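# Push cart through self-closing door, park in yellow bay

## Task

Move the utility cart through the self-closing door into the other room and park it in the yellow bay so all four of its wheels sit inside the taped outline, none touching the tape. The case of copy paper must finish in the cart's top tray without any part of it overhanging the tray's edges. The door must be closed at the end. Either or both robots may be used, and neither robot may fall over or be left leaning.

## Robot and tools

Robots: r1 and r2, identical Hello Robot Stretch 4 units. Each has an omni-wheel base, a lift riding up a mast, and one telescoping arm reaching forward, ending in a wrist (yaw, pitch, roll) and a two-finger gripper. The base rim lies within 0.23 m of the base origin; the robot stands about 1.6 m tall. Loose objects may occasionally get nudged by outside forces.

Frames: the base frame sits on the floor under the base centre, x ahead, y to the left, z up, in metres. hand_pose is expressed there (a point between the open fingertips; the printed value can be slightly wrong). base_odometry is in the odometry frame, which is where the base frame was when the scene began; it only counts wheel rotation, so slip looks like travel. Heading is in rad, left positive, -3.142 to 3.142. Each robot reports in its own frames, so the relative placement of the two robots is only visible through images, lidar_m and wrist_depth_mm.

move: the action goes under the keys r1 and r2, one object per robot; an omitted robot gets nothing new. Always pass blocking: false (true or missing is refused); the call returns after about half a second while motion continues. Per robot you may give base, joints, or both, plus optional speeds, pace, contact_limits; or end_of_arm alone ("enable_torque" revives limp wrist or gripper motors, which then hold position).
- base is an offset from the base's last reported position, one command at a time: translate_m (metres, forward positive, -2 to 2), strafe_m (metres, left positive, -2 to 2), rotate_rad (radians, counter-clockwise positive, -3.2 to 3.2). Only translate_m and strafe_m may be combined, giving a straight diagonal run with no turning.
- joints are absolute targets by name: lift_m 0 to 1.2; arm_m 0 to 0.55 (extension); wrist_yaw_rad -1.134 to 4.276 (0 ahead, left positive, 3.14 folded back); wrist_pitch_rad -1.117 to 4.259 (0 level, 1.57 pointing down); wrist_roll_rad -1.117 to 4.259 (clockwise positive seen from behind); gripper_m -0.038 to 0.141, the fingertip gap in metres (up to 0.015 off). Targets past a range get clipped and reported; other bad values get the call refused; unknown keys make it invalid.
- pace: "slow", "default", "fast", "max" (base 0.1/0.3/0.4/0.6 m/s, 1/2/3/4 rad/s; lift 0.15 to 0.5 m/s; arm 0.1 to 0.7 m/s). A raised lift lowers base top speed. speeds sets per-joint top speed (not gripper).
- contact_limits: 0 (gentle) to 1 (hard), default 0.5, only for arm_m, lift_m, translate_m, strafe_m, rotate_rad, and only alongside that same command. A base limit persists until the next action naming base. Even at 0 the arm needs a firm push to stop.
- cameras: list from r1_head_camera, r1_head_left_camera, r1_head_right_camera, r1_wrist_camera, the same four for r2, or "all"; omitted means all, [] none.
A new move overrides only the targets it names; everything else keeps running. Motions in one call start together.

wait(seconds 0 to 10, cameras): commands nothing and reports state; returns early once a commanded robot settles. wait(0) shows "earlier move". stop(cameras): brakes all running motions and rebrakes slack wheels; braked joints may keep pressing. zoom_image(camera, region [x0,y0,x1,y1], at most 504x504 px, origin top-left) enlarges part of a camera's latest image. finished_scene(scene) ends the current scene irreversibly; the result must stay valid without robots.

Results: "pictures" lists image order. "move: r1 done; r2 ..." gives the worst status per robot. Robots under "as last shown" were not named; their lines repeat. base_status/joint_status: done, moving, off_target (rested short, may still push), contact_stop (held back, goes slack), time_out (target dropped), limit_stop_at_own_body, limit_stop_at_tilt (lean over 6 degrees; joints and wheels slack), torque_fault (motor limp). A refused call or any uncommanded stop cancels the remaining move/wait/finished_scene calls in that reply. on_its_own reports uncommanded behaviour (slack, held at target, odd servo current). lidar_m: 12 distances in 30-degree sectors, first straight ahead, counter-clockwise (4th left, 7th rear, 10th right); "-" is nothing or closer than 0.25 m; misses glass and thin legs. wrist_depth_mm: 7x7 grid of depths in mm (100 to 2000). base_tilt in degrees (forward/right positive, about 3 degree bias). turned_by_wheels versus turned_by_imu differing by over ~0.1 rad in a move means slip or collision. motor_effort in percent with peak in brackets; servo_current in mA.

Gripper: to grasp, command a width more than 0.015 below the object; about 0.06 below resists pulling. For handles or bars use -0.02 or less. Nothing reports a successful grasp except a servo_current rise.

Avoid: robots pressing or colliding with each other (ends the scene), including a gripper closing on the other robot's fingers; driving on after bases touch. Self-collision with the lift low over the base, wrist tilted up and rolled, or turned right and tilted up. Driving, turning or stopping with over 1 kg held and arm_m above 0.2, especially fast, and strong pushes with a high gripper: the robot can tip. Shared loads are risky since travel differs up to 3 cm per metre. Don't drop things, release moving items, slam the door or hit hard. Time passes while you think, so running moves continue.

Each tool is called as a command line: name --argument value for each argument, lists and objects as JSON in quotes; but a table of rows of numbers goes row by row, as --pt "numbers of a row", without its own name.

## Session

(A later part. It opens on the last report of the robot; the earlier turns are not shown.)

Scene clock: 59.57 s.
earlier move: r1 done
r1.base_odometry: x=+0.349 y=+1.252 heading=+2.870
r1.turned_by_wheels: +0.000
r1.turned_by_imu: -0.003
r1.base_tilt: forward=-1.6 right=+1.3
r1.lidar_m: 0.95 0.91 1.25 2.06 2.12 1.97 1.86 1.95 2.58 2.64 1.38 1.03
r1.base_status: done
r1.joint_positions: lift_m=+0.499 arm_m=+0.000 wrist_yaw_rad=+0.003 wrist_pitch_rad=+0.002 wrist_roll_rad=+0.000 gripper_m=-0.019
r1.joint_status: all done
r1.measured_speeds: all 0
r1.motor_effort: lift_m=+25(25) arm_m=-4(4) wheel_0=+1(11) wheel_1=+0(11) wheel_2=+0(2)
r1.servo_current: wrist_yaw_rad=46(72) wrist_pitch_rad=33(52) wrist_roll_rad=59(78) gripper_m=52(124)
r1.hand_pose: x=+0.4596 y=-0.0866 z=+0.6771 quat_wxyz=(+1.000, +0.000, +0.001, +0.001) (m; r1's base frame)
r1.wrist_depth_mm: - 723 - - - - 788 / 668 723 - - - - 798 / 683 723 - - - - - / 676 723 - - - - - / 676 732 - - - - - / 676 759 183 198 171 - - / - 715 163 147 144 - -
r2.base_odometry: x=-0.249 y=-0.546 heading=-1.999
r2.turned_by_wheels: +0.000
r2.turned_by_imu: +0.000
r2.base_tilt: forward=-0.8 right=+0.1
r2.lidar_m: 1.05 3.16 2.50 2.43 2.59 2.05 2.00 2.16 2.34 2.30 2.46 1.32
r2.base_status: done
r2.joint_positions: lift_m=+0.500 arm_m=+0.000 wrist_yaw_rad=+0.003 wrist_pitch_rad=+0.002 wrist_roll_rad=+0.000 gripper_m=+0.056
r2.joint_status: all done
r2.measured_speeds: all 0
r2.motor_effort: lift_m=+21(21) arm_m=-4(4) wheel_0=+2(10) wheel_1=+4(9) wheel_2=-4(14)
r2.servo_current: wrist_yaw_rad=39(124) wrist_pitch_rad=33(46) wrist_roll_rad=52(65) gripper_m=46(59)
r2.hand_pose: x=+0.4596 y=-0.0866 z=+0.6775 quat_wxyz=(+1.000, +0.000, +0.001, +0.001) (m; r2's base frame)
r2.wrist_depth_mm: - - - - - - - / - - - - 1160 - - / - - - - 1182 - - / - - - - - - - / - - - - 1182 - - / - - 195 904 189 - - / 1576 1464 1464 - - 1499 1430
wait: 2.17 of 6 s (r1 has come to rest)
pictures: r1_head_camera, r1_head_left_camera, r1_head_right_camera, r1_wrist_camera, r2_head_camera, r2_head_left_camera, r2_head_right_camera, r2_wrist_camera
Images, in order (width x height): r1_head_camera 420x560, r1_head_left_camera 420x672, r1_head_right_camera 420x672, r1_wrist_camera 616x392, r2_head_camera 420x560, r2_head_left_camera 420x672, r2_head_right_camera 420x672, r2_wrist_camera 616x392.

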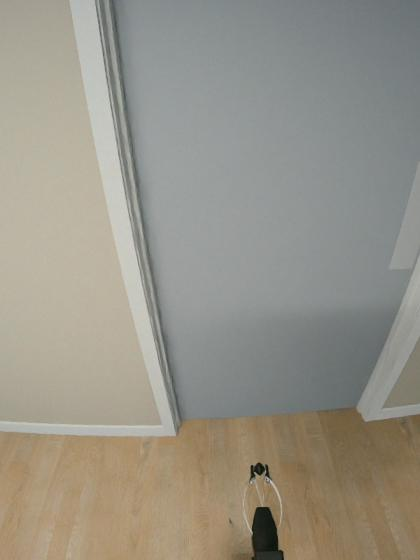

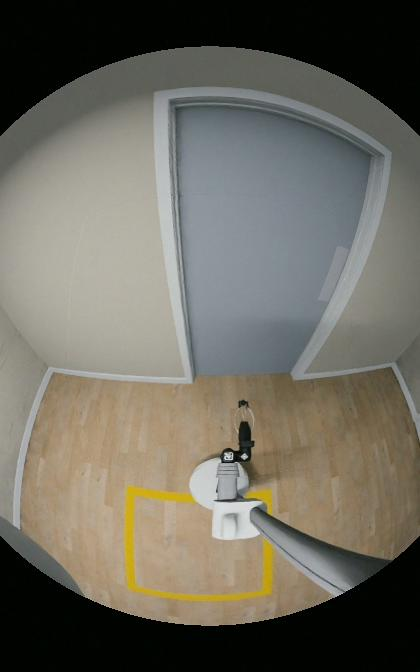

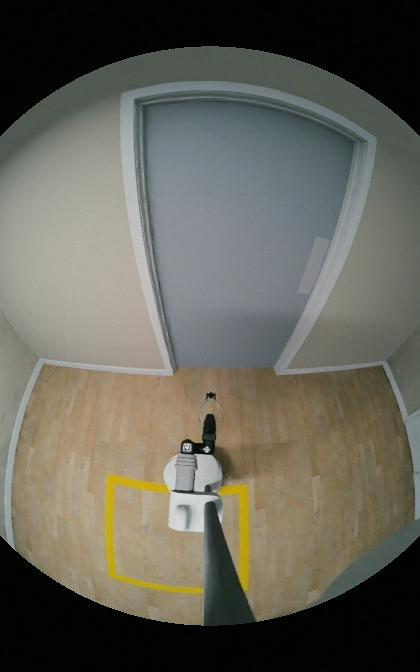

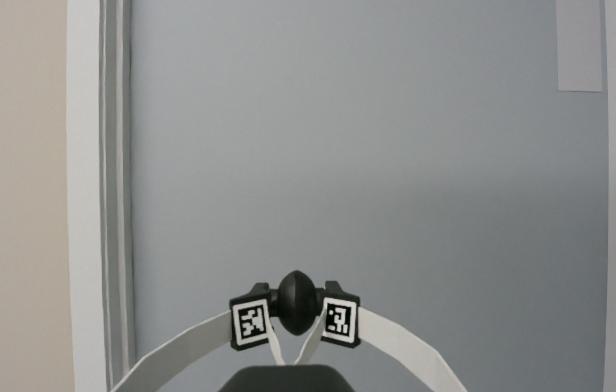

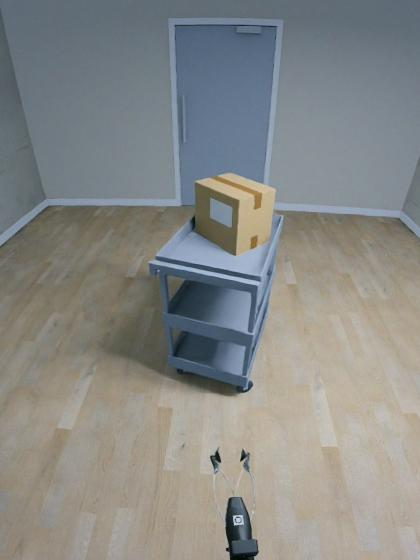

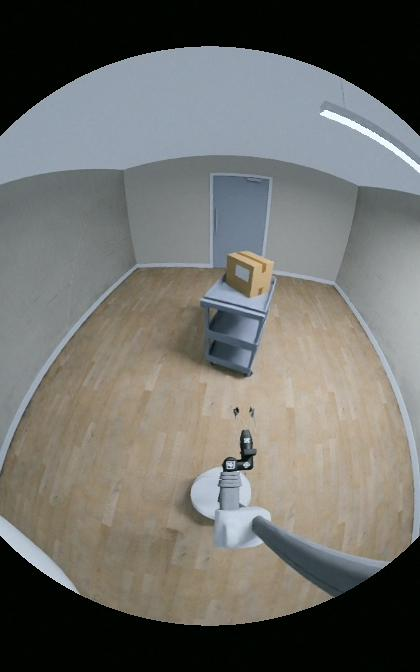

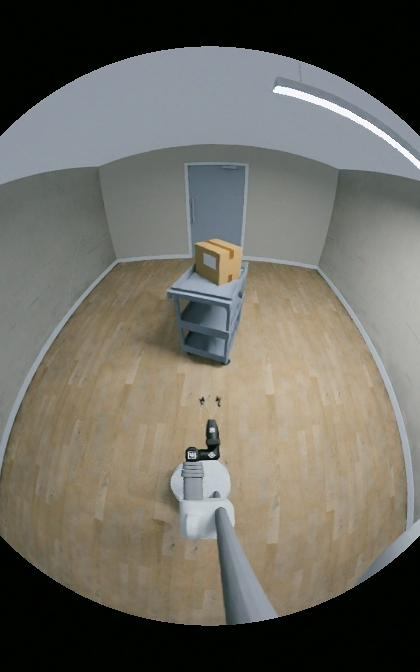

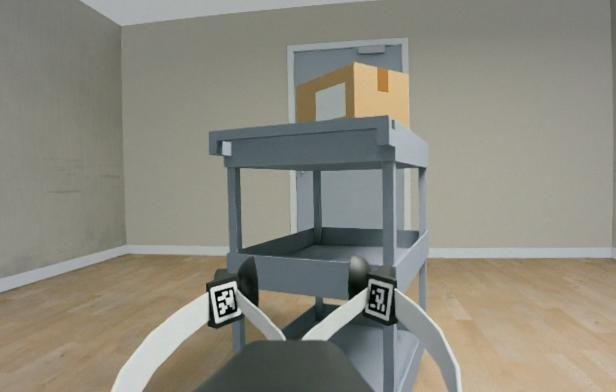

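move --blocking false --r1 '{"base": {"strafe_m": -0.35}}' --cameras '[]'

wait --seconds 4 --cameras '["r1_head_camera","r1_wrist_camera"]'

Scene clock: 102.67 s.
move: r1 moving
r1.base_odometry: x=+0.359 y=+1.287 heading=+2.870
r1.turned_by_wheels: +0.000
r1.turned_by_imu: +0.000
r1.base_tilt: forward=-1.6 right=+1.3
r1.lidar_m: 0.97 0.92 1.24 2.09 2.17 1.99 1.88 1.94 2.57 2.61 1.37 1.06
r1.base_status: strafe_m moving
r1.joint_positions: lift_m=+0.499 arm_m=+0.000 wrist_yaw_rad=+0.003 wrist_pitch_rad=+0.002 wrist_roll_rad=+0.000 gripper_m=-0.019
r1.joint_status: not commanded
r1.measured_speeds: translate_m=-0.001 strafe_m=-0.141 rotate_rad=+0.005 lift_m=+0.000 arm_m=+0.000 wrist_yaw_rad=+0.000 wrist_pitch_rad=+0.000 wrist_roll_rad=+0.000
r1.motor_effort: lift_m=+25(25) arm_m=-4(4) wheel_0=+9(9) wheel_1=-7(10) wheel_2=+0(1)
r1.servo_current: wrist_yaw_rad=52(65) wrist_pitch_rad=39(46) wrist_roll_rad=46(59) gripper_m=52(59)
r1.hand_pose: x=+0.4596 y=-0.0866 z=+0.6771 quat_wxyz=(+1.000, +0.000, +0.001, +0.001) (m; r1's base frame)
r1.wrist_depth_mm: - 723 - - - - 798 / 676 723 - - - - 788 / 676 723 - - - - - / 668 759 - - - - - / 683 759 - - - - - / 676 750 183 198 170 - - / - 707 163 146 144 - -
r2: as last shown
r2.base_tilt: forward=-0.6 right=+0.1
r2.lidar_m: 1.03 3.17 2.50 2.42 2.60 2.05 2.00 2.16 2.34 2.29 2.47 1.32
r2.motor_effort: lift_m=+21(21) arm_m=-4(4) wheel_0=+2(3) wheel_1=+4(4) wheel_2=-3(4)
r2.servo_current: wrist_yaw_rad=33(59) wrist_pitch_rad=39(46) wrist_roll_rad=39(59) gripper_m=46(59)
r2.wrist_depth_mm: - - - - - - - / - - - - 1182 - - / - - - - 1182 - - / - - - - - - - / - - - - 1182 - - / - - 196 917 189 - - / 1537 1464 1499 - - 1499 1464
pictures: none
No camera images: "cameras" was empty.

Scene clock: 104.67 s.
earlier move: r1 done
r1.base_odometry: x=+0.443 y=+1.589 heading=+2.870
r1.turned_by_wheels: +0.000
r1.turned_by_imu: -0.002
r1.base_tilt: forward=-1.6 right=+1.2
r1.lidar_m: 1.00 1.02 1.27 2.40 2.49 1.98 1.86 1.94 2.43 2.30 1.37 1.01
r1.base_status: done
r1.joint_positions: lift_m=+0.499 arm_m=+0.000 wrist_yaw_rad=+0.003 wrist_pitch_rad=+0.002 wrist_roll_rad=+0.000 gripper_m=-0.019
r1.joint_status: not commanded
r1.measured_speeds: all 0
r1.motor_effort: lift_m=+25(25) arm_m=-4(4) wheel_0=+1(12) wheel_1=-1(10) wheel_2=+0(2)
r1.servo_current: wrist_yaw_rad=59(78) wrist_pitch_rad=52(52) wrist_roll_rad=52(72) gripper_m=52(59)
r1.hand_pose: x=+0.4596 y=-0.0866 z=+0.6771 quat_wxyz=(+1.000, +0.000, +0.001, +0.001) (m; r1's base frame)
r1.wrist_depth_mm: - - - - 788 768 - / - - - - 798 723 - / - - - - - 768 - / - - - - - 768 - / - - - - - 778 - / - - 183 198 171 723 - / - 132 163 146 144 - -
r2.base_odometry: x=-0.249 y=-0.546 heading=-1.999
r2.turned_by_wheels: +0.000
r2.turned_by_imu: +0.000
r2.base_tilt: forward=-0.7 right=+0.0
r2.lidar_m: 1.01 3.16 2.49 2.41 2.61 2.03 2.00 2.16 2.34 2.28 2.49 1.33
r2.base_status: not commanded
r2.joint_positions: lift_m=+0.500 arm_m=+0.000 wrist_yaw_rad=+0.003 wrist_pitch_rad=+0.002 wrist_roll_rad=+0.000 gripper_m=+0.056
r2.joint_status: not commanded
r2.measured_speeds: all 0
r2.motor_effort: lift_m=+21(21) arm_m=-4(4) wheel_0=+2(3) wheel_1=+4(4) wheel_2=-3(4)
r2.servo_current: wrist_yaw_rad=46(59) wrist_pitch_rad=39(52) wrist_roll_rad=52(59) gripper_m=46(59)
r2.hand_pose: x=+0.4596 y=-0.0866 z=+0.6775 quat_wxyz=(+1.000, +0.000, +0.001, +0.001) (m; r2's base frame)
r2.wrist_depth_mm: - - - - - - - / - - - - 1182 - - / - - - - 1160 - - / - - - - - - - / - - - - 1182 - - / - - 196 917 189 - - / 1537 1430 1464 - - 1464 1430
wait: 2.00 of 4 s (r1 has come to rest)
pictures: r1_head_camera, r1_wrist_camera
Images, in order (width x height): r1_head_camera 420x560, r1_wrist_camera 616x392.

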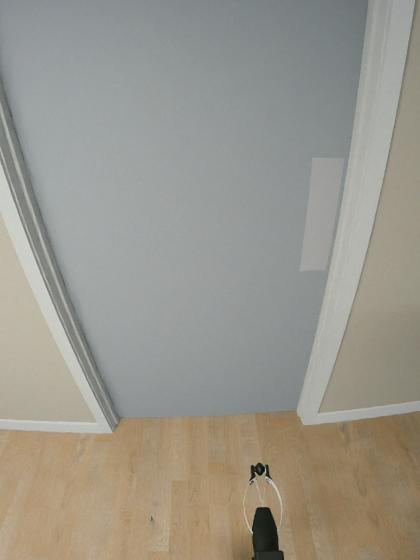

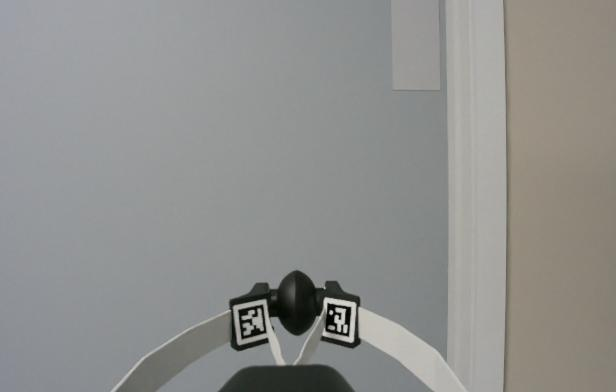

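move --blocking false --r1 '{"base": {"translate_m": 0.48}}' --cameras '[]'

wait --seconds 4 --cameras '["r1_wrist_camera"]'

move --blocking false --r1 '{"base": {"translate_m": 0.3}, "pace":"slow"}' --cameras '[]'

wait --seconds 6 --cameras '["r1_head_camera","r1_head_left_camera","r1_wrist_camera"]'

Scene clock: 110.80 s.
move: r1 moving
r1.base_odometry: x=+0.413 y=+1.598 heading=+2.870
r1.turned_by_wheels: +0.000
r1.turned_by_imu: +0.000
r1.base_tilt: forward=-1.6 right=+1.3
r1.lidar_m: 0.95 0.98 1.23 2.42 2.48 1.99 1.89 1.97 2.42 2.26 1.33 1.00
r1.base_status: translate_m moving
r1.joint_positions: lift_m=+0.499 arm_m=+0.000 wrist_yaw_rad=+0.003 wrist_pitch_rad=+0.002 wrist_roll_rad=+0.000 gripper_m=-0.019
r1.joint_status: not commanded
r1.measured_speeds: translate_m=+0.122 strafe_m=+0.000 rotate_rad=-0.001 lift_m=+0.000 arm_m=+0.000 wrist_yaw_rad=+0.000 wrist_pitch_rad=+0.000 wrist_roll_rad=+0.000
r1.motor_effort: lift_m=+25(25) arm_m=-4(4) wheel_0=+8(8) wheel_1=+7(8) wheel_2=-8(9)
r1.servo_current: wrist_yaw_rad=52(65) wrist_pitch_rad=46(46) wrist_roll_rad=39(59) gripper_m=52(59)
r1.hand_pose: x=+0.4596 y=-0.0866 z=+0.6771 quat_wxyz=(+1.000, +0.000, +0.001, +0.001) (m; r1's base frame)
r1.wrist_depth_mm: - - - - 768 750 - / - - - - 759 750 - / - - - - - 732 - / - - - - - 759 - / - - - - - 750 - / - - 183 198 170 723 - / - 132 163 146 144 - -
r2: as last shown
r2.base_tilt: forward=-0.7 right=+0.1
r2.lidar_m: 1.00 3.18 2.49 2.41 2.60 2.04 2.01 2.18 2.31 2.28 2.50 1.32
r2.motor_effort: lift_m=+21(21) arm_m=-3(4) wheel_0=+3(3) wheel_1=+3(4) wheel_2=-4(4)
r2.servo_current: wrist_yaw_rad=52(52) wrist_pitch_rad=39(46) wrist_roll_rad=52(52) gripper_m=46(52)
r2.wrist_depth_mm: - - - - - - - / - - - - 1160 - - / - - - - 1182 - - / - - - - - - - / - - - - 1205 - - / - - 196 917 189 - - / 1537 1464 1464 - - 1499 1430
pictures: none
No camera images: "cameras" was empty.

Scene clock: 113.40 s.
earlier move: r1 done
r1.base_odometry: x=-0.019 y=+1.718 heading=+2.870
r1.turned_by_wheels: +0.000
r1.turned_by_imu: +0.000
r1.base_tilt: forward=-1.6 right=+1.3
r1.lidar_m: 0.51 0.54 0.71 1.53 2.51 2.49 2.33 2.41 2.42 2.22 0.68 0.57
r1.base_status: done
r1.joint_positions: lift_m=+0.500 arm_m=+0.000 wrist_yaw_rad=+0.003 wrist_pitch_rad=+0.002 wrist_roll_rad=+0.000 gripper_m=-0.019
r1.joint_status: not commanded
r1.measured_speeds: all 0
r1.motor_effort: lift_m=+25(25) arm_m=-4(4) wheel_0=+2(10) wheel_1=+2(8) wheel_2=+2(11)
r1.servo_current: wrist_yaw_rad=46(65) wrist_pitch_rad=39(52) wrist_roll_rad=59(72) gripper_m=59(65)
r1.hand_pose: x=+0.4596 y=-0.0866 z=+0.6771 quat_wxyz=(+1.000, +0.000, +0.001, +0.001) (m; r1's base frame)
r1.wrist_depth_mm: 304 306 310 315 317 322 325 / 304 309 309 317 320 325 327 / 306 307 312 317 320 324 327 / 304 309 315 317 320 325 329 / 304 310 314 317 320 325 329 / 306 310 310 198 322 325 330 / 307 310 315 184 178 329 330
r2.base_odometry: x=-0.249 y=-0.546 heading=-1.999
r2.turned_by_wheels: +0.000
r2.turned_by_imu: +0.000
r2.base_tilt: forward=-0.7 right=+0.1
r2.lidar_m: 1.01 3.16 2.49 2.40 2.60 2.06 2.02 2.16 2.33 2.28 2.49 1.36
r2.base_status: not commanded
r2.joint_positions: lift_m=+0.500 arm_m=+0.000 wrist_yaw_rad=+0.003 wrist_pitch_rad=+0.002 wrist_roll_rad=+0.000 gripper_m=+0.056
r2.joint_status: not commanded
r2.measured_speeds: all 0
r2.motor_effort: lift_m=+21(21) arm_m=-4(4) wheel_0=+2(3) wheel_1=+3(4) wheel_2=-4(4)
r2.servo_current: wrist_yaw_rad=52(65) wrist_pitch_rad=39(46) wrist_roll_rad=46(59) gripper_m=52(52)
r2.hand_pose: x=+0.4596 y=-0.0866 z=+0.6775 quat_wxyz=(+1.000, +0.000, +0.001, +0.001) (m; r2's base frame)
r2.wrist_depth_mm: - - - - - - - / - - - - 1160 - - / - - - - 1182 - - / - - - - - - - / - - - - 1182 - - / - - 196 917 189 - - / 1537 1430 1464 - - 1464 1464
wait: 2.60 of 4 s (r1 has come to rest)
pictures: r1_wrist_camera
Images, in order (width x height): r1_wrist_camera 616x392.

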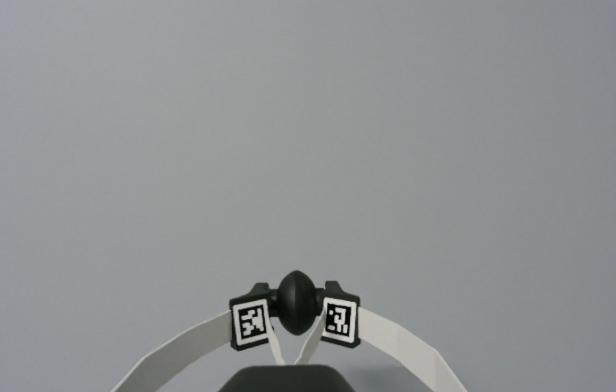

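Scene clock: 113.90 s.
move: r1 moving
r1.base_odometry: x=-0.031 y=+1.721 heading=+2.870
r1.turned_by_wheels: +0.000
r1.turned_by_imu: +0.000
r1.base_tilt: forward=-1.6 right=+1.3
r1.lidar_m: 0.49 0.53 0.69 1.49 2.50 2.50 2.33 2.44 2.39 2.17 0.65 0.55
r1.base_status: translate_m moving
r1.joint_positions: lift_m=+0.500 arm_m=+0.000 wrist_yaw_rad=+0.003 wrist_pitch_rad=+0.002 wrist_roll_rad=+0.000 gripper_m=-0.019
r1.joint_status: not commanded
r1.measured_speeds: translate_m=+0.049 strafe_m=+0.000 rotate_rad=+0.001 lift_m=+0.000 arm_m=+0.000 wrist_yaw_rad=+0.000 wrist_pitch_rad=+0.000 wrist_roll_rad=+0.000
r1.motor_effort: lift_m=+25(25) arm_m=-4(4) wheel_0=+3(6) wheel_1=+3(6) wheel_2=-6(6)
r1.servo_current: wrist_yaw_rad=59(59) wrist_pitch_rad=39(52) wrist_roll_rad=59(72) gripper_m=59(59)
r1.hand_pose: x=+0.4596 y=-0.0866 z=+0.6771 quat_wxyz=(+1.000, +0.000, +0.001, +0.001) (m; r1's base frame)
r1.wrist_depth_mm: 293 296 300 304 307 312 315 / 293 297 300 304 307 314 315 / 296 298 300 304 309 314 315 / 296 297 301 307 309 314 317 / 296 298 303 307 312 314 319 / 296 298 301 198 309 315 319 / 297 298 303 184 179 317 320
r2: as last shown
r2.lidar_m: 1.02 3.18 2.50 2.43 2.60 2.04 2.00 2.18 2.32 2.29 2.46 1.34
r2.motor_effort: lift_m=+21(21) arm_m=-4(4) wheel_0=+2(3) wheel_1=+3(4) wheel_2=-3(4)
r2.servo_current: wrist_yaw_rad=52(59) wrist_pitch_rad=33(46) wrist_roll_rad=39(52) gripper_m=46(59)
r2.wrist_depth_mm: - - - - - - - / - - - - 1182 - - / - - - - 1205 - - / - - - - - - - / - - - - 1182 - - / - - 196 917 189 - - / 1537 1430 1464 - - 1464 1430
pictures: none
No camera images: "cameras" was empty.

Scene clock: 117.67 s.
earlier move: r1 done
r1.base_odometry: x=-0.307 y=+1.798 heading=+2.870
r1.turned_by_wheels: -0.001
r1.turned_by_imu: +0.028
r1.base_tilt: forward=-1.6 right=+1.3
r1.lidar_m: 0.38 0.38 0.44 0.62 2.51 2.72 2.64 2.75 2.39 0.74 0.44 0.46
r1.base_status: done
r1.joint_positions: lift_m=+0.500 arm_m=-0.001 wrist_yaw_rad=-0.010 wrist_pitch_rad=+0.002 wrist_roll_rad=+0.000 gripper_m=-0.020
r1.joint_status: not commanded
r1.measured_speeds: all 0
r1.motor_effort: lift_m=+24(25) arm_m=+12(12) wheel_0=+5(14) wheel_1=+4(12) wheel_2=-16(25)
r1.servo_current: wrist_yaw_rad=52(85) wrist_pitch_rad=46(52) wrist_roll_rad=46(78) gripper_m=46(59)
r1.hand_pose: x=+0.4577 y=-0.0904 z=+0.6772 quat_wxyz=(+1.000, +0.000, +0.001, -0.005) (m; r1's base frame)
r1.wrist_depth_mm: 187 199 215 233 254 282 312 / 187 200 214 234 255 282 310 / 188 200 215 233 254 282 310 / 189 200 217 236 256 282 312 / 189 201 216 235 256 282 310 / 187 201 210 198 256 285 314 / 186 195 212 185 172 291 315
r2.base_odometry: x=-0.249 y=-0.546 heading=-1.999
r2.turned_by_wheels: +0.000
r2.turned_by_imu: +0.001
r2.base_tilt: forward=-0.7 right=+0.0
r2.lidar_m: 1.00 3.17 2.50 2.42 2.59 2.06 2.02 2.18 2.32 2.30 2.47 1.37
r2.base_status: not commanded
r2.joint_positions: lift_m=+0.500 arm_m=+0.000 wrist_yaw_rad=+0.003 wrist_pitch_rad=+0.002 wrist_roll_rad=+0.000 gripper_m=+0.056
r2.joint_status: not commanded
r2.measured_speeds: all 0
r2.motor_effort: lift_m=+21(21) arm_m=-4(4) wheel_0=+3(3) wheel_1=+4(4) wheel_2=-3(4)
r2.servo_current: wrist_yaw_rad=39(65) wrist_pitch_rad=39(52) wrist_roll_rad=52(59) gripper_m=46(59)
r2.hand_pose: x=+0.4596 y=-0.0866 z=+0.6775 quat_wxyz=(+1.000, +0.000, +0.001, +0.001) (m; r2's base frame)
r2.wrist_depth_mm: - - - - - - - / - - - - 1182 - - / - - - - 1182 - - / - - - - - - - / - - - - 1160 - - / - - 196 917 189 - - / 1499 1464 1464 - - 1464 1430
wait: 3.77 of 6 s (r1 has come to rest)
pictures: r1_head_camera, r1_head_left_camera, r1_wrist_camera
Images, in order (width x height): r1_head_camera 420x560, r1_head_left_camera 420x672, r1_wrist_camera 616x392.

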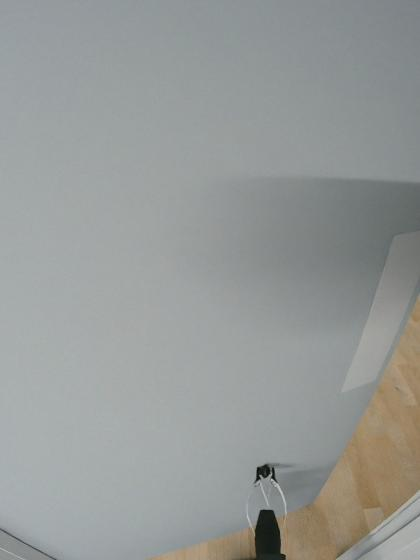

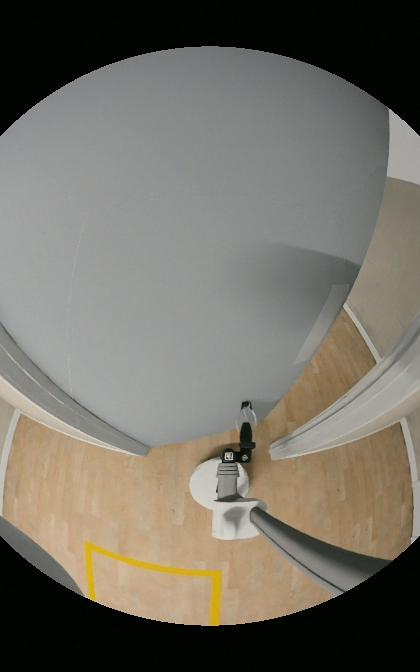

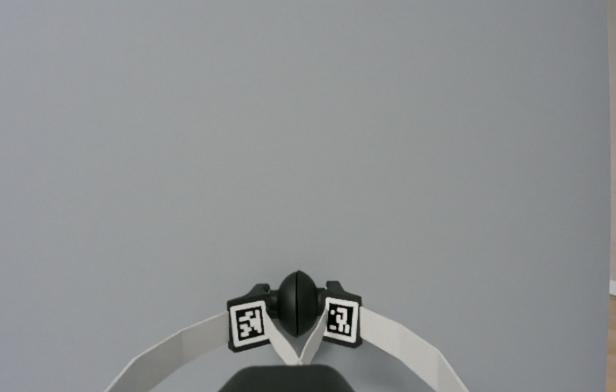

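move --blocking false --r1 '{"base": {"translate_m": 0.15,"strafe_m":0.08}, "pace":"slow"}' --cameras '[]'

wait --seconds 4 --cameras '[]'

move --blocking false --r1 '{"base": {"rotate_rad": 0.5}, "pace":"slow"}' --cameras '[]'

wait --seconds 3 --cameras '["r1_head_camera","r1_head_left_camera","r1_wrist_camera"]'

Scene clock: 169.40 s.
move: r1 moving
r1.base_odometry: x=-0.321 y=+1.795 heading=+2.869
r1.turned_by_wheels: -0.001
r1.turned_by_imu: -0.001
r1.base_tilt: forward=-1.6 right=+1.3
r1.lidar_m: 0.37 0.38 0.43 0.61 2.51 2.77 2.64 2.73 2.39 0.69 0.43 0.49
r1.base_status: translate_m moving; strafe_m moving
r1.joint_positions: lift_m=+0.500 arm_m=-0.001 wrist_yaw_rad=-0.010 wrist_pitch_rad=+0.002 wrist_roll_rad=+0.000 gripper_m=-0.020
r1.joint_status: not commanded
r1.measured_speeds: translate_m=+0.047 strafe_m=+0.026 rotate_rad=-0.003 lift_m=+0.000 arm_m=+0.000 wrist_yaw_rad=+0.000 wrist_pitch_rad=+0.000 wrist_roll_rad=+0.000
r1.motor_effort: lift_m=+24(24) arm_m=+12(12) wheel_0=+5(7) wheel_1=+7(10) wheel_2=-21(22)
r1.servo_current: wrist_yaw_rad=65(85) wrist_pitch_rad=39(46) wrist_roll_rad=52(52) gripper_m=39(46)
r1.hand_pose: x=+0.4577 y=-0.0904 z=+0.6772 quat_wxyz=(+1.000, +0.000, +0.001, -0.005) (m; r1's base frame)
r1.wrist_depth_mm: 184 196 213 233 256 283 315 / 183 198 214 234 255 283 309 / 185 198 214 233 255 286 314 / 186 198 216 234 256 285 315 / 185 198 215 235 256 287 319 / 184 199 208 196 254 286 319 / 184 195 211 158 248 297 319
r2: as last shown
r2.turned_by_imu: +0.000
r2.base_tilt: forward=-0.7 right=+0.1
r2.lidar_m: 1.01 3.19 2.51 2.42 2.60 2.04 2.01 2.17 2.31 2.29 2.49 1.31
r2.servo_current: wrist_yaw_rad=39(52) wrist_pitch_rad=39(46) wrist_roll_rad=39(59) gripper_m=52(52)
r2.wrist_depth_mm: - - - - - - - / - - - - 1205 - - / - - - - 1182 - - / - - - - - - - / - - - - 1182 - - / - - 196 917 189 - - / 1537 1464 1464 - - 1499 1464
pictures: none
No camera images: "cameras" was empty.

Scene clock: 171.77 s.
earlier move: r1 done
r1.base_odometry: x=-0.473 y=+1.762 heading=+2.868
r1.turned_by_wheels: -0.001
r1.turned_by_imu: -0.003
r1.base_tilt: forward=-1.6 right=+1.3
r1.lidar_m: 0.34 0.31 0.32 0.45 2.44 2.90 2.78 2.87 2.48 0.48 0.50 0.45
r1.base_status: done
r1.joint_positions: lift_m=+0.500 arm_m=-0.001 wrist_yaw_rad=-0.016 wrist_pitch_rad=+0.002 wrist_roll_rad=+0.000 gripper_m=-0.020
r1.joint_status: not commanded
r1.measured_speeds: all 0
r1.motor_effort: lift_m=+24(24) arm_m=+11(12) wheel_0=-4(7) wheel_1=+2(10) wheel_2=-18(23)
r1.servo_current: wrist_yaw_rad=98(104) wrist_pitch_rad=39(52) wrist_roll_rad=39(72) gripper_m=46(52)
r1.hand_pose: x=+0.4572 y=-0.0921 z=+0.6772 quat_wxyz=(+1.000, +0.000, +0.001, -0.008) (m; r1's base frame)
r1.wrist_depth_mm: 157 174 198 229 272 338 - / 155 175 203 230 273 334 - / 158 172 199 230 272 338 - / 155 179 204 230 274 338 - / 159 176 200 231 273 338 - / 156 176 193 195 184 340 - / 159 173 164 177 276 144 1537
r2.base_odometry: x=-0.249 y=-0.546 heading=-1.999
r2.turned_by_wheels: +0.000
r2.turned_by_imu: +0.000
r2.base_tilt: forward=-0.7 right=+0.1
r2.lidar_m: 1.02 3.17 2.48 2.41 2.61 2.05 2.01 2.17 2.33 2.29 2.46 1.33
r2.base_status: not commanded
r2.joint_positions: lift_m=+0.500 arm_m=+0.000 wrist_yaw_rad=+0.003 wrist_pitch_rad=+0.002 wrist_roll_rad=+0.000 gripper_m=+0.056
r2.joint_status: not commanded
r2.measured_speeds: all 0
r2.motor_effort: lift_m=+21(21) arm_m=-4(4) wheel_0=+2(3) wheel_1=+4(4) wheel_2=-3(4)
r2.servo_current: wrist_yaw_rad=39(65) wrist_pitch_rad=39(46) wrist_roll_rad=46(65) gripper_m=52(52)
r2.hand_pose: x=+0.4596 y=-0.0866 z=+0.6775 quat_wxyz=(+1.000, +0.000, +0.001, +0.001) (m; r2's base frame)
r2.wrist_depth_mm: - - - - - - - / - - - - 1160 - - / - - - - 1205 - - / - - - - - - - / - - - - 1182 - - / - - 196 917 189 - - / 1537 1430 1464 - - 1499 1464
wait: 2.37 of 4 s (r1 has come to rest)
pictures: none
No camera images: "cameras" was empty.

Scene clock: 172.27 s.
move: r1 moving
r1.base_odometry: x=-0.471 y=+1.762 heading=+2.982
r1.turned_by_wheels: +0.114
r1.turned_by_imu: +0.088
r1.base_tilt: forward=-1.6 right=+1.3
r1.lidar_m: 0.32 0.29 0.34 0.50 2.49 2.84 2.78 2.98 2.44 0.46 2.49 0.43
r1.base_status: rotate_rad moving
r1.joint_positions: lift_m=+0.500 arm_m=-0.001 wrist_yaw_rad=-0.031 wrist_pitch_rad=+0.002 wrist_roll_rad=+0.000 gripper_m=-0.020
r1.joint_status: not commanded
r1.measured_speeds: translate_m=-0.026 strafe_m=-0.028 rotate_rad=+0.184 lift_m=+0.000 arm_m=+0.000 wrist_yaw_rad=-0.017 wrist_pitch_rad=+0.000 wrist_roll_rad=+0.000
r1.motor_effort: lift_m=+24(24) arm_m=+11(11) wheel_0=-7(16) wheel_1=-7(11) wheel_2=-20(31)
r1.servo_current: wrist_yaw_rad=195(195) wrist_pitch_rad=46(46) wrist_roll_rad=52(52) gripper_m=39(52)
r1.hand_pose: x=+0.4559 y=-0.0962 z=+0.6772 quat_wxyz=(+1.000, +0.000, +0.001, -0.015) (m; r1's base frame)
r1.wrist_depth_mm: 147 162 186 213 249 298 368 / 148 165 186 213 247 297 366 / 150 165 186 213 248 298 362 / 153 166 186 213 249 298 364 / 148 168 186 213 249 300 364 / 148 166 182 180 181 298 366 / 150 165 144 174 175 151 -
r2: as last shown
r2.base_tilt: forward=-0.7 right=+0.0
r2.lidar_m: 1.01 3.17 2.51 2.41 2.59 2.05 1.99 2.15 2.33 2.28 2.48 1.33
r2.motor_effort: lift_m=+21(21) arm_m=-3(4) wheel_0=+2(3) wheel_1=+4(4) wheel_2=-4(4)
r2.servo_current: wrist_yaw_rad=52(52) wrist_pitch_rad=46(46) wrist_roll_rad=46(52) gripper_m=46(52)
r2.wrist_depth_mm: - - - - - - - / - - - - 1160 - - / - - - - 1182 - - / - - - - - - - / - - - - 1182 - - / - - 196 917 189 - - / 1537 1464 1464 - - 1499 1430
pictures: none
No camera images: "cameras" was empty.

Scene clock: 174.67 s.
earlier move: r1 contact_stop
r1.base_odometry: x=-0.340 y=+1.728 heading=+2.417
r1.turned_by_wheels: -0.565
r1.turned_by_imu: -0.570
r1.base_tilt: forward=-1.6 right=+1.3
r1.lidar_m: 0.32 0.28 0.27 0.39 0.71 2.46 2.77 2.67 2.77 2.41 0.48 0.49
r1.base_status: rotate_rad contact_stop (by the wheels' count: -0.451 of +0.500)
r1.joint_positions: lift_m=+0.500 arm_m=+0.000 wrist_yaw_rad=-0.003 wrist_pitch_rad=+0.002 wrist_roll_rad=+0.000 gripper_m=-0.020
r1.joint_status: not commanded
r1.measured_speeds: translate_m=-0.001 strafe_m=+0.000 rotate_rad=-0.003 lift_m=+0.000 arm_m=+0.000 wrist_yaw_rad=+0.000 wrist_pitch_rad=+0.000 wrist_roll_rad=+0.000
r1.on_its_own: the wheels are slack since a contact_stop
r1.motor_effort: lift_m=+24(24) arm_m=+4(11) wheel_0=+0(16) wheel_1=+0(11) wheel_2=+0(31)
r1.servo_current: wrist_yaw_rad=65(228) wrist_pitch_rad=46(52) wrist_roll_rad=33(72) gripper_m=52(52)
r1.hand_pose: x=+0.4590 y=-0.0882 z=+0.6772 quat_wxyz=(+1.000, +0.000, +0.001, -0.001) (m; r1's base frame)
r1.wrist_depth_mm: 159 179 208 247 306 - - / 157 179 208 248 306 - - / 160 180 208 248 307 - - / 157 187 209 249 306 - - / 158 180 209 249 309 - - / 157 180 196 198 297 - - / 159 173 200 185 164 1618 1661
r2.base_odometry: x=-0.249 y=-0.546 heading=-1.999
r2.turned_by_wheels: +0.000
r2.turned_by_imu: +0.000
r2.base_tilt: forward=-0.7 right=+0.1
r2.lidar_m: 1.01 3.18 2.50 2.41 2.59 2.01 1.99 2.17 2.33 2.28 2.45 1.35
r2.base_status: not commanded
r2.joint_positions: lift_m=+0.500 arm_m=+0.000 wrist_yaw_rad=+0.003 wrist_pitch_rad=+0.002 wrist_roll_rad=+0.000 gripper_m=+0.056
r2.joint_status: not commanded
r2.measured_speeds: all 0
r2.motor_effort: lift_m=+21(21) arm_m=-4(4) wheel_0=+2(3) wheel_1=+4(4) wheel_2=-3(4)
r2.servo_current: wrist_yaw_rad=33(65) wrist_pitch_rad=39(52) wrist_roll_rad=46(59) gripper_m=39(52)
r2.hand_pose: x=+0.4596 y=-0.0866 z=+0.6775 quat_wxyz=(+1.000, +0.000, +0.001, +0.001) (m; r2's base frame)
r2.wrist_depth_mm: - - - - - - - / - - - - 1205 - - / - - - - 1182 - - / - - - - - - - / - - - - 1160 - - / - - 196 917 189 - - / 1537 1430 1499 - - 1464 1464
wait: 2.40 of 3 s (r1 has come to rest)
pictures: r1_head_camera, r1_head_left_camera, r1_wrist_camera
Images, in order (width x height): r1_head_camera 420x560, r1_head_left_camera 420x672, r1_wrist_camera 616x392.

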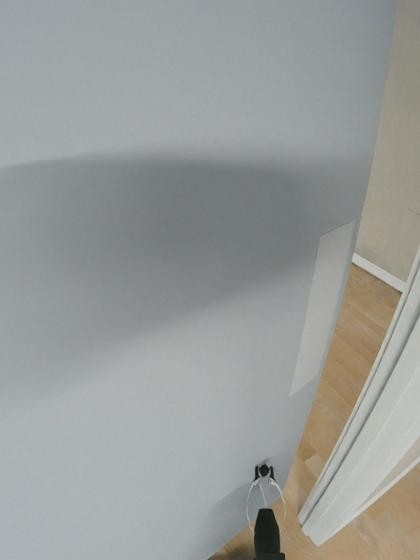

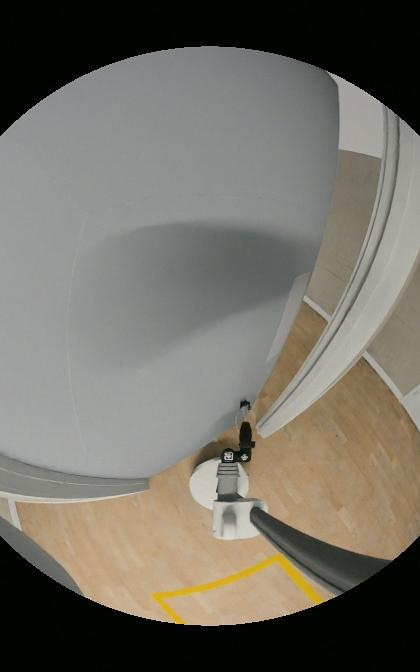

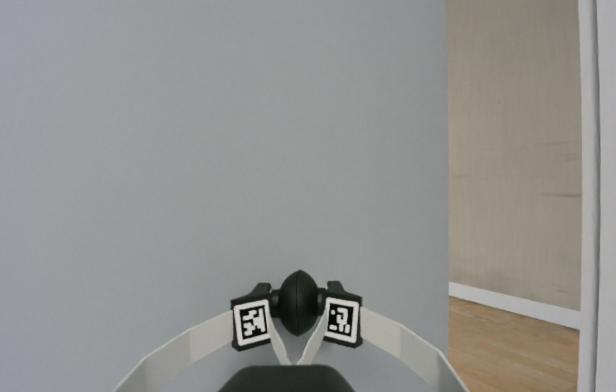

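move --blocking false --r1 '{"base": {"rotate_rad": 0.45}, "contact_limits":{"rotate_rad":1.0}}' --cameras '[]'

wait --seconds 2 --cameras '["r1_head_camera","r1_head_left_camera"]'

Scene clock: 195.10 s.
move: r1 moving
r1.base_odometry: x=-0.307 y=+1.691 heading=+2.436
r1.turned_by_wheels: +0.019
r1.turned_by_imu: -0.030
r1.base_tilt: forward=-1.7 right=+1.3
r1.lidar_m: 0.30 0.26 0.26 0.36 0.76 2.45 2.76 2.61 2.71 2.43 0.79 0.44
r1.base_status: rotate_rad moving
r1.joint_positions: lift_m=+0.500 arm_m=-0.001 wrist_yaw_rad=-0.029 wrist_pitch_rad=+0.002 wrist_roll_rad=+0.000 gripper_m=-0.020
r1.joint_status: not commanded
r1.measured_speeds: translate_m=+0.051 strafe_m=-0.003 rotate_rad=+0.781 lift_m=+0.000 arm_m=+0.000 wrist_yaw_rad=+0.000 wrist_pitch_rad=+0.000 wrist_roll_rad=+0.000
r1.motor_effort: lift_m=+24(24) arm_m=+10(10) wheel_0=-6(9) wheel_1=-7(10) wheel_2=-36(36)
r1.servo_current: wrist_yaw_rad=202(202) wrist_pitch_rad=39(46) wrist_roll_rad=52(65) gripper_m=39(46)
r1.contact_limits: rotate_rad 1
r1.hand_pose: x=+0.4561 y=-0.0959 z=+0.6772 quat_wxyz=(+1.000, +0.000, +0.001, -0.015) (m; r1's base frame)
r1.wrist_depth_mm: 138 159 181 215 264 306 274 / 136 159 181 214 265 306 274 / 139 156 181 215 264 304 277 / 137 159 181 215 264 315 277 / 139 156 181 214 264 317 277 / 138 155 180 183 181 301 279 / 138 152 146 173 171 304 -
r2: as last shown
r2.turned_by_imu: +0.001
r2.lidar_m: 1.02 3.18 2.48 2.41 2.61 2.05 2.00 2.17 2.32 2.30 2.46 1.32
r2.motor_effort: lift_m=+21(21) arm_m=-4(4) wheel_0=+2(3) wheel_1=+4(4) wheel_2=-4(4)
r2.servo_current: wrist_yaw_rad=52(59) wrist_pitch_rad=39(46) wrist_roll_rad=46(59) gripper_m=46(52)
r2.wrist_depth_mm: - - - - - - - / - - - - 1205 - - / - - - - 1160 - - / - - - - - - - / - - - - 1182 - - / - - 196 917 189 - - / 1537 1430 1499 - - 1499 1464
pictures: none
No camera images: "cameras" was empty.

Scene clock: 197.10 s.
earlier move: r1 contact_stop
r1.base_odometry: x=-0.284 y=+1.724 heading=+2.305
r1.turned_by_wheels: -0.131
r1.turned_by_imu: -0.151
r1.base_tilt: forward=-1.6 right=+1.3
r1.lidar_m: 0.30 0.27 0.28 0.34 0.58 2.43 2.89 2.61 2.62 2.54 2.10 0.48
r1.base_status: rotate_rad contact_stop
r1.joint_positions: lift_m=+0.500 arm_m=+0.000 wrist_yaw_rad=-0.004 wrist_pitch_rad=+0.002 wrist_roll_rad=+0.000 gripper_m=-0.020
r1.joint_status: not commanded
r1.measured_speeds: translate_m=-0.027 strafe_m=+0.000 rotate_rad=-0.077 lift_m=+0.000 arm_m=+0.000 wrist_yaw_rad=+0.000 wrist_pitch_rad=+0.000 wrist_roll_rad=+0.000
r1.on_its_own: the wheels are slack since a contact_stop
r1.motor_effort: lift_m=+24(24) arm_m=+5(10) wheel_0=+2(9) wheel_1=+0(10) wheel_2=+0(36)
r1.servo_current: wrist_yaw_rad=52(202) wrist_pitch_rad=39(52) wrist_roll_rad=59(72) gripper_m=39(52)
r1.contact_limits: rotate_rad 1
r1.hand_pose: x=+0.4588 y=-0.0886 z=+0.6772 quat_wxyz=(+1.000, +0.000, +0.001, -0.002) (m; r1's base frame)
r1.wrist_depth_mm: 158 178 209 253 282 250 - / 154 178 210 252 285 254 345 / 157 178 209 251 285 254 366 / 155 182 209 251 285 255 366 / 158 178 209 252 285 257 366 / 154 178 194 197 273 258 - / 157 170 197 185 164 246 -
r2.base_odometry: x=-0.249 y=-0.546 heading=-1.999
r2.turned_by_wheels: +0.000
r2.turned_by_imu: +0.000
r2.base_tilt: forward=-0.7 right=+0.1
r2.lidar_m: 1.01 3.17 2.50 2.44 2.58 2.05 2.01 2.17 2.34 2.31 2.49 1.34
r2.base_status: not commanded
r2.joint_positions: lift_m=+0.500 arm_m=+0.000 wrist_yaw_rad=+0.003 wrist_pitch_rad=+0.002 wrist_roll_rad=+0.000 gripper_m=+0.056
r2.joint_status: not commanded
r2.measured_speeds: all 0
r2.motor_effort: lift_m=+21(21) arm_m=-3(4) wheel_0=+2(3) wheel_1=+3(4) wheel_2=-3(4)
r2.servo_current: wrist_yaw_rad=46(65) wrist_pitch_rad=39(46) wrist_roll_rad=52(59) gripper_m=52(59)
r2.hand_pose: x=+0.4596 y=-0.0866 z=+0.6775 quat_wxyz=(+1.000, +0.000, +0.001, +0.001) (m; r2's base frame)
r2.wrist_depth_mm: - - - - - - - / - - - - 1182 - - / - - - - 1138 - - / - - - - - - - / - - - - 1160 - - / - - 196 904 189 - - / 1537 1430 1464 - - 1464 1430
wait: 2.00 s; no rest
pictures: r1_head_camera, r1_head_left_camera
Images, in order (width x height): r1_head_camera 420x560, r1_head_left_camera 420x672.

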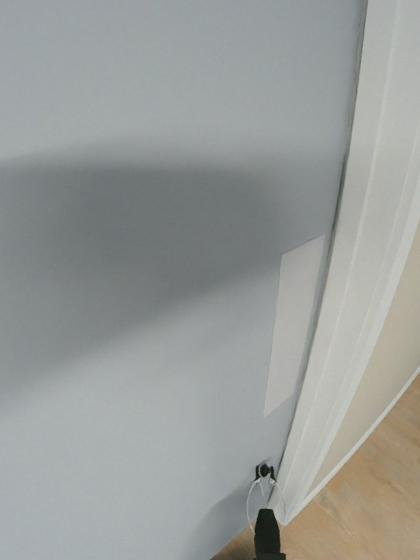

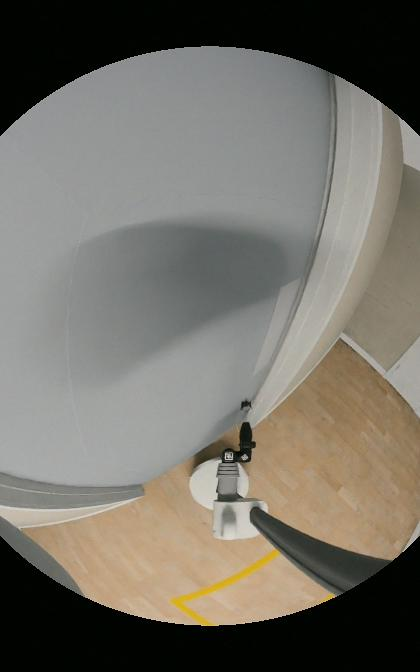

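move --blocking false --r1 '{"base": {"translate_m": -0.35}, "pace":"slow"}' --cameras '[]'

wait --seconds 6 --cameras '[]'

move --blocking false --r1 '{"base": {"rotate_rad": 0.565}}' --cameras '[]'

wait --seconds 2.5 --cameras '["r1_head_camera","r1_head_left_camera","r1_wrist_camera"]'

Scene clock: 205.47 s.
earlier move: r1 contact_stop
move: r1 moving
r1.base_odometry: x=-0.271 y=+1.709 heading=+2.285
r1.turned_by_wheels: -0.020
r1.turned_by_imu: -0.020
r1.base_tilt: forward=-1.6 right=+1.3
r1.lidar_m: 0.32 0.28 0.28 0.38 0.55 2.41 2.87 2.57 2.62 2.58 2.33 0.49
r1.base_status: earlier rotate_rad contact_stop (by the wheels' count: -0.132 of +0.450); translate_m moving
r1.joint_positions: lift_m=+0.500 arm_m=+0.000 wrist_yaw_rad=-0.003 wrist_pitch_rad=+0.002 wrist_roll_rad=+0.000 gripper_m=-0.020
r1.joint_status: not commanded
r1.measured_speeds: translate_m=-0.049 strafe_m=+0.000 rotate_rad=+0.002 lift_m=+0.000 arm_m=+0.000 wrist_yaw_rad=+0.000 wrist_pitch_rad=+0.000 wrist_roll_rad=+0.000
r1.motor_effort: lift_m=+24(24) arm_m=+5(5) wheel_0=-5(6) wheel_1=-5(5) wheel_2=+5(7)
r1.servo_current: wrist_yaw_rad=39(65) wrist_pitch_rad=39(46) wrist_roll_rad=52(52) gripper_m=39(46)
r1.hand_pose: x=+0.4589 y=-0.0882 z=+0.6772 quat_wxyz=(+1.000, +0.000, +0.001, -0.001) (m; r1's base frame)
r1.wrist_depth_mm: 165 188 220 264 291 265 370 / 163 187 220 265 293 260 364 / 162 188 220 265 296 268 364 / 163 187 220 265 297 270 387 / 162 187 220 265 297 272 389 / 165 186 204 191 291 273 362 / 164 178 208 241 160 266 364
r2: as last shown
r2.lidar_m: 1.01 3.19 2.49 2.41 2.59 2.03 2.01 2.17 2.36 2.29 2.47 1.32
r2.motor_effort: lift_m=+21(21) arm_m=-4(4) wheel_0=+2(3) wheel_1=+4(4) wheel_2=-3(4)
r2.servo_current: wrist_yaw_rad=39(52) wrist_pitch_rad=39(46) wrist_roll_rad=52(59) gripper_m=46(59)
r2.wrist_depth_mm: - - - - - - - / - - - - 1182 - - / - - - - 1160 - - / - - - - - - - / - - - - 1160 - - / - - 196 917 190 - - / 1537 1430 1464 - - 1499 1464
pictures: none
No camera images: "cameras" was empty.

Scene clock: 209.77 s.
earlier move: r1 done
r1.base_odometry: x=-0.050 y=+1.454 heading=+2.285
r1.turned_by_wheels: +0.000
r1.turned_by_imu: -0.001
r1.base_tilt: forward=-1.6 right=+1.2
r1.lidar_m: 0.60 0.55 0.54 0.57 1.15 2.16 2.56 2.33 2.36 2.82 2.55 0.83
r1.base_status: done
r1.joint_positions: lift_m=+0.500 arm_m=+0.000 wrist_yaw_rad=-0.003 wrist_pitch_rad=+0.002 wrist_roll_rad=+0.000 gripper_m=-0.020
r1.joint_status: not commanded
r1.measured_speeds: all 0
r1.motor_effort: lift_m=+24(24) arm_m=+5(5) wheel_0=-4(8) wheel_1=-3(7) wheel_2=+1(7)
r1.servo_current: wrist_yaw_rad=52(65) wrist_pitch_rad=46(52) wrist_roll_rad=46(72) gripper_m=39(52)
r1.hand_pose: x=+0.4589 y=-0.0882 z=+0.6772 quat_wxyz=(+1.000, +0.000, +0.001, -0.001) (m; r1's base frame)
r1.wrist_depth_mm: 382 439 508 609 591 - - / 382 433 508 621 591 - - / 379 436 504 627 597 - - / 375 433 508 621 597 - - / 379 430 504 627 609 - - / 382 430 473 192 178 - - / 379 413 180 147 143 - -
r2.base_odometry: x=-0.249 y=-0.546 heading=-1.999
r2.turned_by_wheels: +0.000
r2.turned_by_imu: +0.001
r2.base_tilt: forward=-0.7 right=+0.1
r2.lidar_m: 1.02 3.13 2.47 2.42 2.61 2.05 1.99 2.17 2.34 2.28 2.46 1.33
r2.base_status: not commanded
r2.joint_positions: lift_m=+0.500 arm_m=+0.000 wrist_yaw_rad=+0.003 wrist_pitch_rad=+0.002 wrist_roll_rad=+0.000 gripper_m=+0.056
r2.joint_status: not commanded
r2.measured_speeds: all 0
r2.motor_effort: lift_m=+21(21) arm_m=-4(4) wheel_0=+2(3) wheel_1=+4(4) wheel_2=-3(4)
r2.servo_current: wrist_yaw_rad=52(59) wrist_pitch_rad=39(46) wrist_roll_rad=52(65) gripper_m=59(59)
r2.hand_pose: x=+0.4596 y=-0.0866 z=+0.6775 quat_wxyz=(+1.000, +0.000, +0.001, +0.001) (m; r2's base frame)
r2.wrist_depth_mm: - - - - - - - / - - - - 1182 - - / - - - - 1182 - - / - - - - - - - / - - - - 1160 - - / - - 196 931 189 - - / 1537 1430 1464 - - 1464 1430
wait: 4.30 of 6 s (r1 has come to rest)
pictures: none
No camera images: "cameras" was empty.

Scene clock: 210.27 s.
move: r1 moving
r1.base_odometry: x=-0.050 y=+1.454 heading=+2.537
r1.turned_by_wheels: +0.252
r1.turned_by_imu: +0.253
r1.base_tilt: forward=-1.6 right=+1.2
r1.lidar_m: 0.54 0.52 0.55 0.73 2.16 2.32 2.39 2.32 2.51 2.57 1.50 0.75
r1.base_status: rotate_rad moving
r1.joint_positions: lift_m=+0.500 arm_m=+0.000 wrist_yaw_rad=-0.003 wrist_pitch_rad=+0.002 wrist_roll_rad=+0.000 gripper_m=-0.020
r1.joint_status: not commanded
r1.measured_speeds: translate_m=-0.001 strafe_m=+0.001 rotate_rad=+0.973 lift_m=+0.000 arm_m=+0.000 wrist_yaw_rad=+0.000 wrist_pitch_rad=+0.000 wrist_roll_rad=+0.000
r1.motor_effort: lift_m=+24(24) arm_m=+5(5) wheel_0=-6(8) wheel_1=-7(9) wheel_2=-6(7)
r1.servo_current: wrist_yaw_rad=46(78) wrist_pitch_rad=46(52) wrist_roll_rad=46(59) gripper_m=39(46)
r1.hand_pose: x=+0.4589 y=-0.0882 z=+0.6772 quat_wxyz=(+1.000, +0.000, +0.001, -0.001) (m; r1's base frame)
r1.wrist_depth_mm: 338 368 407 459 525 564 - / 338 373 410 459 525 559 - / 334 368 415 459 521 559 - / 338 370 407 462 525 564 - / 338 368 413 462 530 569 - / 338 368 392 191 525 569 - / 336 357 181 439 161 535 -
r2: as last shown
r2.turned_by_imu: +0.000
r2.lidar_m: 1.01 3.17 2.50 2.42 2.61 2.04 1.97 2.18 2.34 2.30 2.46 1.31
r2.servo_current: wrist_yaw_rad=46(65) wrist_pitch_rad=39(46) wrist_roll_rad=46(59) gripper_m=52(59)
r2.wrist_depth_mm: - - - - - - - / - - - - 1205 - - / - - - - 1182 - - / - - - - - - - / - - - - 1182 - - / - - 196 917 189 - - / 1537 1430 1464 - - 1499 1464
pictures: none
No camera images: "cameras" was empty.

Scene clock: 211.13 s.
earlier move: r1 done
r1.base_odometry: x=-0.050 y=+1.454 heading=+2.850
r1.turned_by_wheels: +0.312
r1.turned_by_imu: +0.315
r1.base_tilt: forward=-1.6 right=+1.3
r1.lidar_m: 0.53 0.55 0.58 1.27 2.17 2.53 2.32 2.37 2.76 2.56 0.84 0.60
r1.base_status: done
r1.joint_positions: lift_m=+0.500 arm_m=+0.000 wrist_yaw_rad=-0.002 wrist_pitch_rad=+0.002 wrist_roll_rad=+0.000 gripper_m=-0.020
r1.joint_status: not commanded
r1.measured_speeds: all 0
r1.motor_effort: lift_m=+24(24) arm_m=+4(5) wheel_0=-2(8) wheel_1=-1(9) wheel_2=+0(8)
r1.servo_current: wrist_yaw_rad=46(78) wrist_pitch_rad=52(52) wrist_roll_rad=59(72) gripper_m=46(52)
r1.hand_pose: x=+0.4590 y=-0.0881 z=+0.6772 quat_wxyz=(+1.000, +0.000, +0.001, -0.001) (m; r1's base frame)
r1.wrist_depth_mm: 320 329 340 347 359 370 384 / 319 329 340 347 359 373 382 / 320 330 338 347 362 370 387 / 322 330 342 349 364 375 387 / 322 332 342 349 359 373 387 / 324 330 338 191 364 379 384 / 324 329 338 345 170 379 387
r2.base_odometry: x=-0.249 y=-0.546 heading=-1.999
r2.turned_by_wheels: +0.000
r2.turned_by_imu: +0.000
r2.base_tilt: forward=-0.7 right=+0.1
r2.lidar_m: 1.01 3.18 2.49 2.42 2.61 2.02 1.98 2.16 2.34 2.28 2.49 1.33
r2.base_status: not commanded
r2.joint_positions: lift_m=+0.500 arm_m=+0.000 wrist_yaw_rad=+0.003 wrist_pitch_rad=+0.002 wrist_roll_rad=+0.000 gripper_m=+0.056
r2.joint_status: not commanded
r2.measured_speeds: all 0
r2.motor_effort: lift_m=+21(21) arm_m=-4(4) wheel_0=+2(3) wheel_1=+4(4) wheel_2=-3(4)
r2.servo_current: wrist_yaw_rad=46(65) wrist_pitch_rad=39(52) wrist_roll_rad=39(59) gripper_m=52(59)
r2.hand_pose: x=+0.4596 y=-0.0866 z=+0.6775 quat_wxyz=(+1.000, +0.000, +0.001, +0.001) (m; r2's base frame)
r2.wrist_depth_mm: - - - - - - - / - - - - 1160 - - / - - - - 1182 - - / - - - - - - - / - - - - 1205 - - / - - 196 904 189 - - / 1537 1464 1464 - - 1499 1464
wait: 0.87 of 2.5 s (r1 has come to rest)
pictures: r1_head_camera, r1_head_left_camera, r1_wrist_camera
Images, in order (width x height): r1_head_camera 420x560, r1_head_left_camera 420x672, r1_wrist_camera 616x392.

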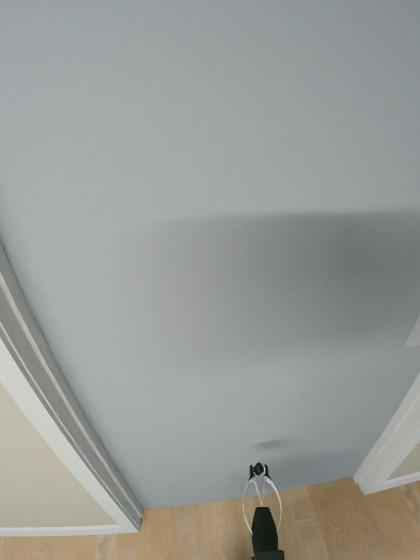

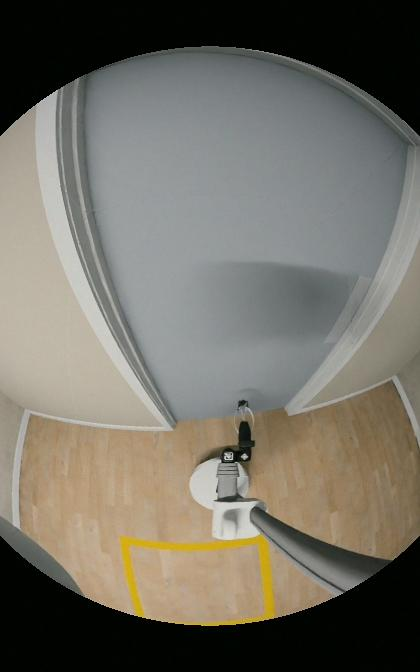

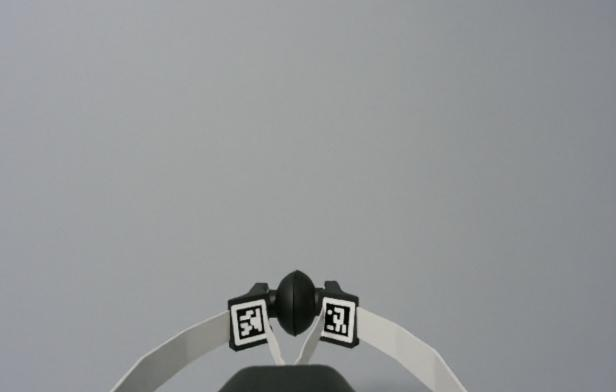

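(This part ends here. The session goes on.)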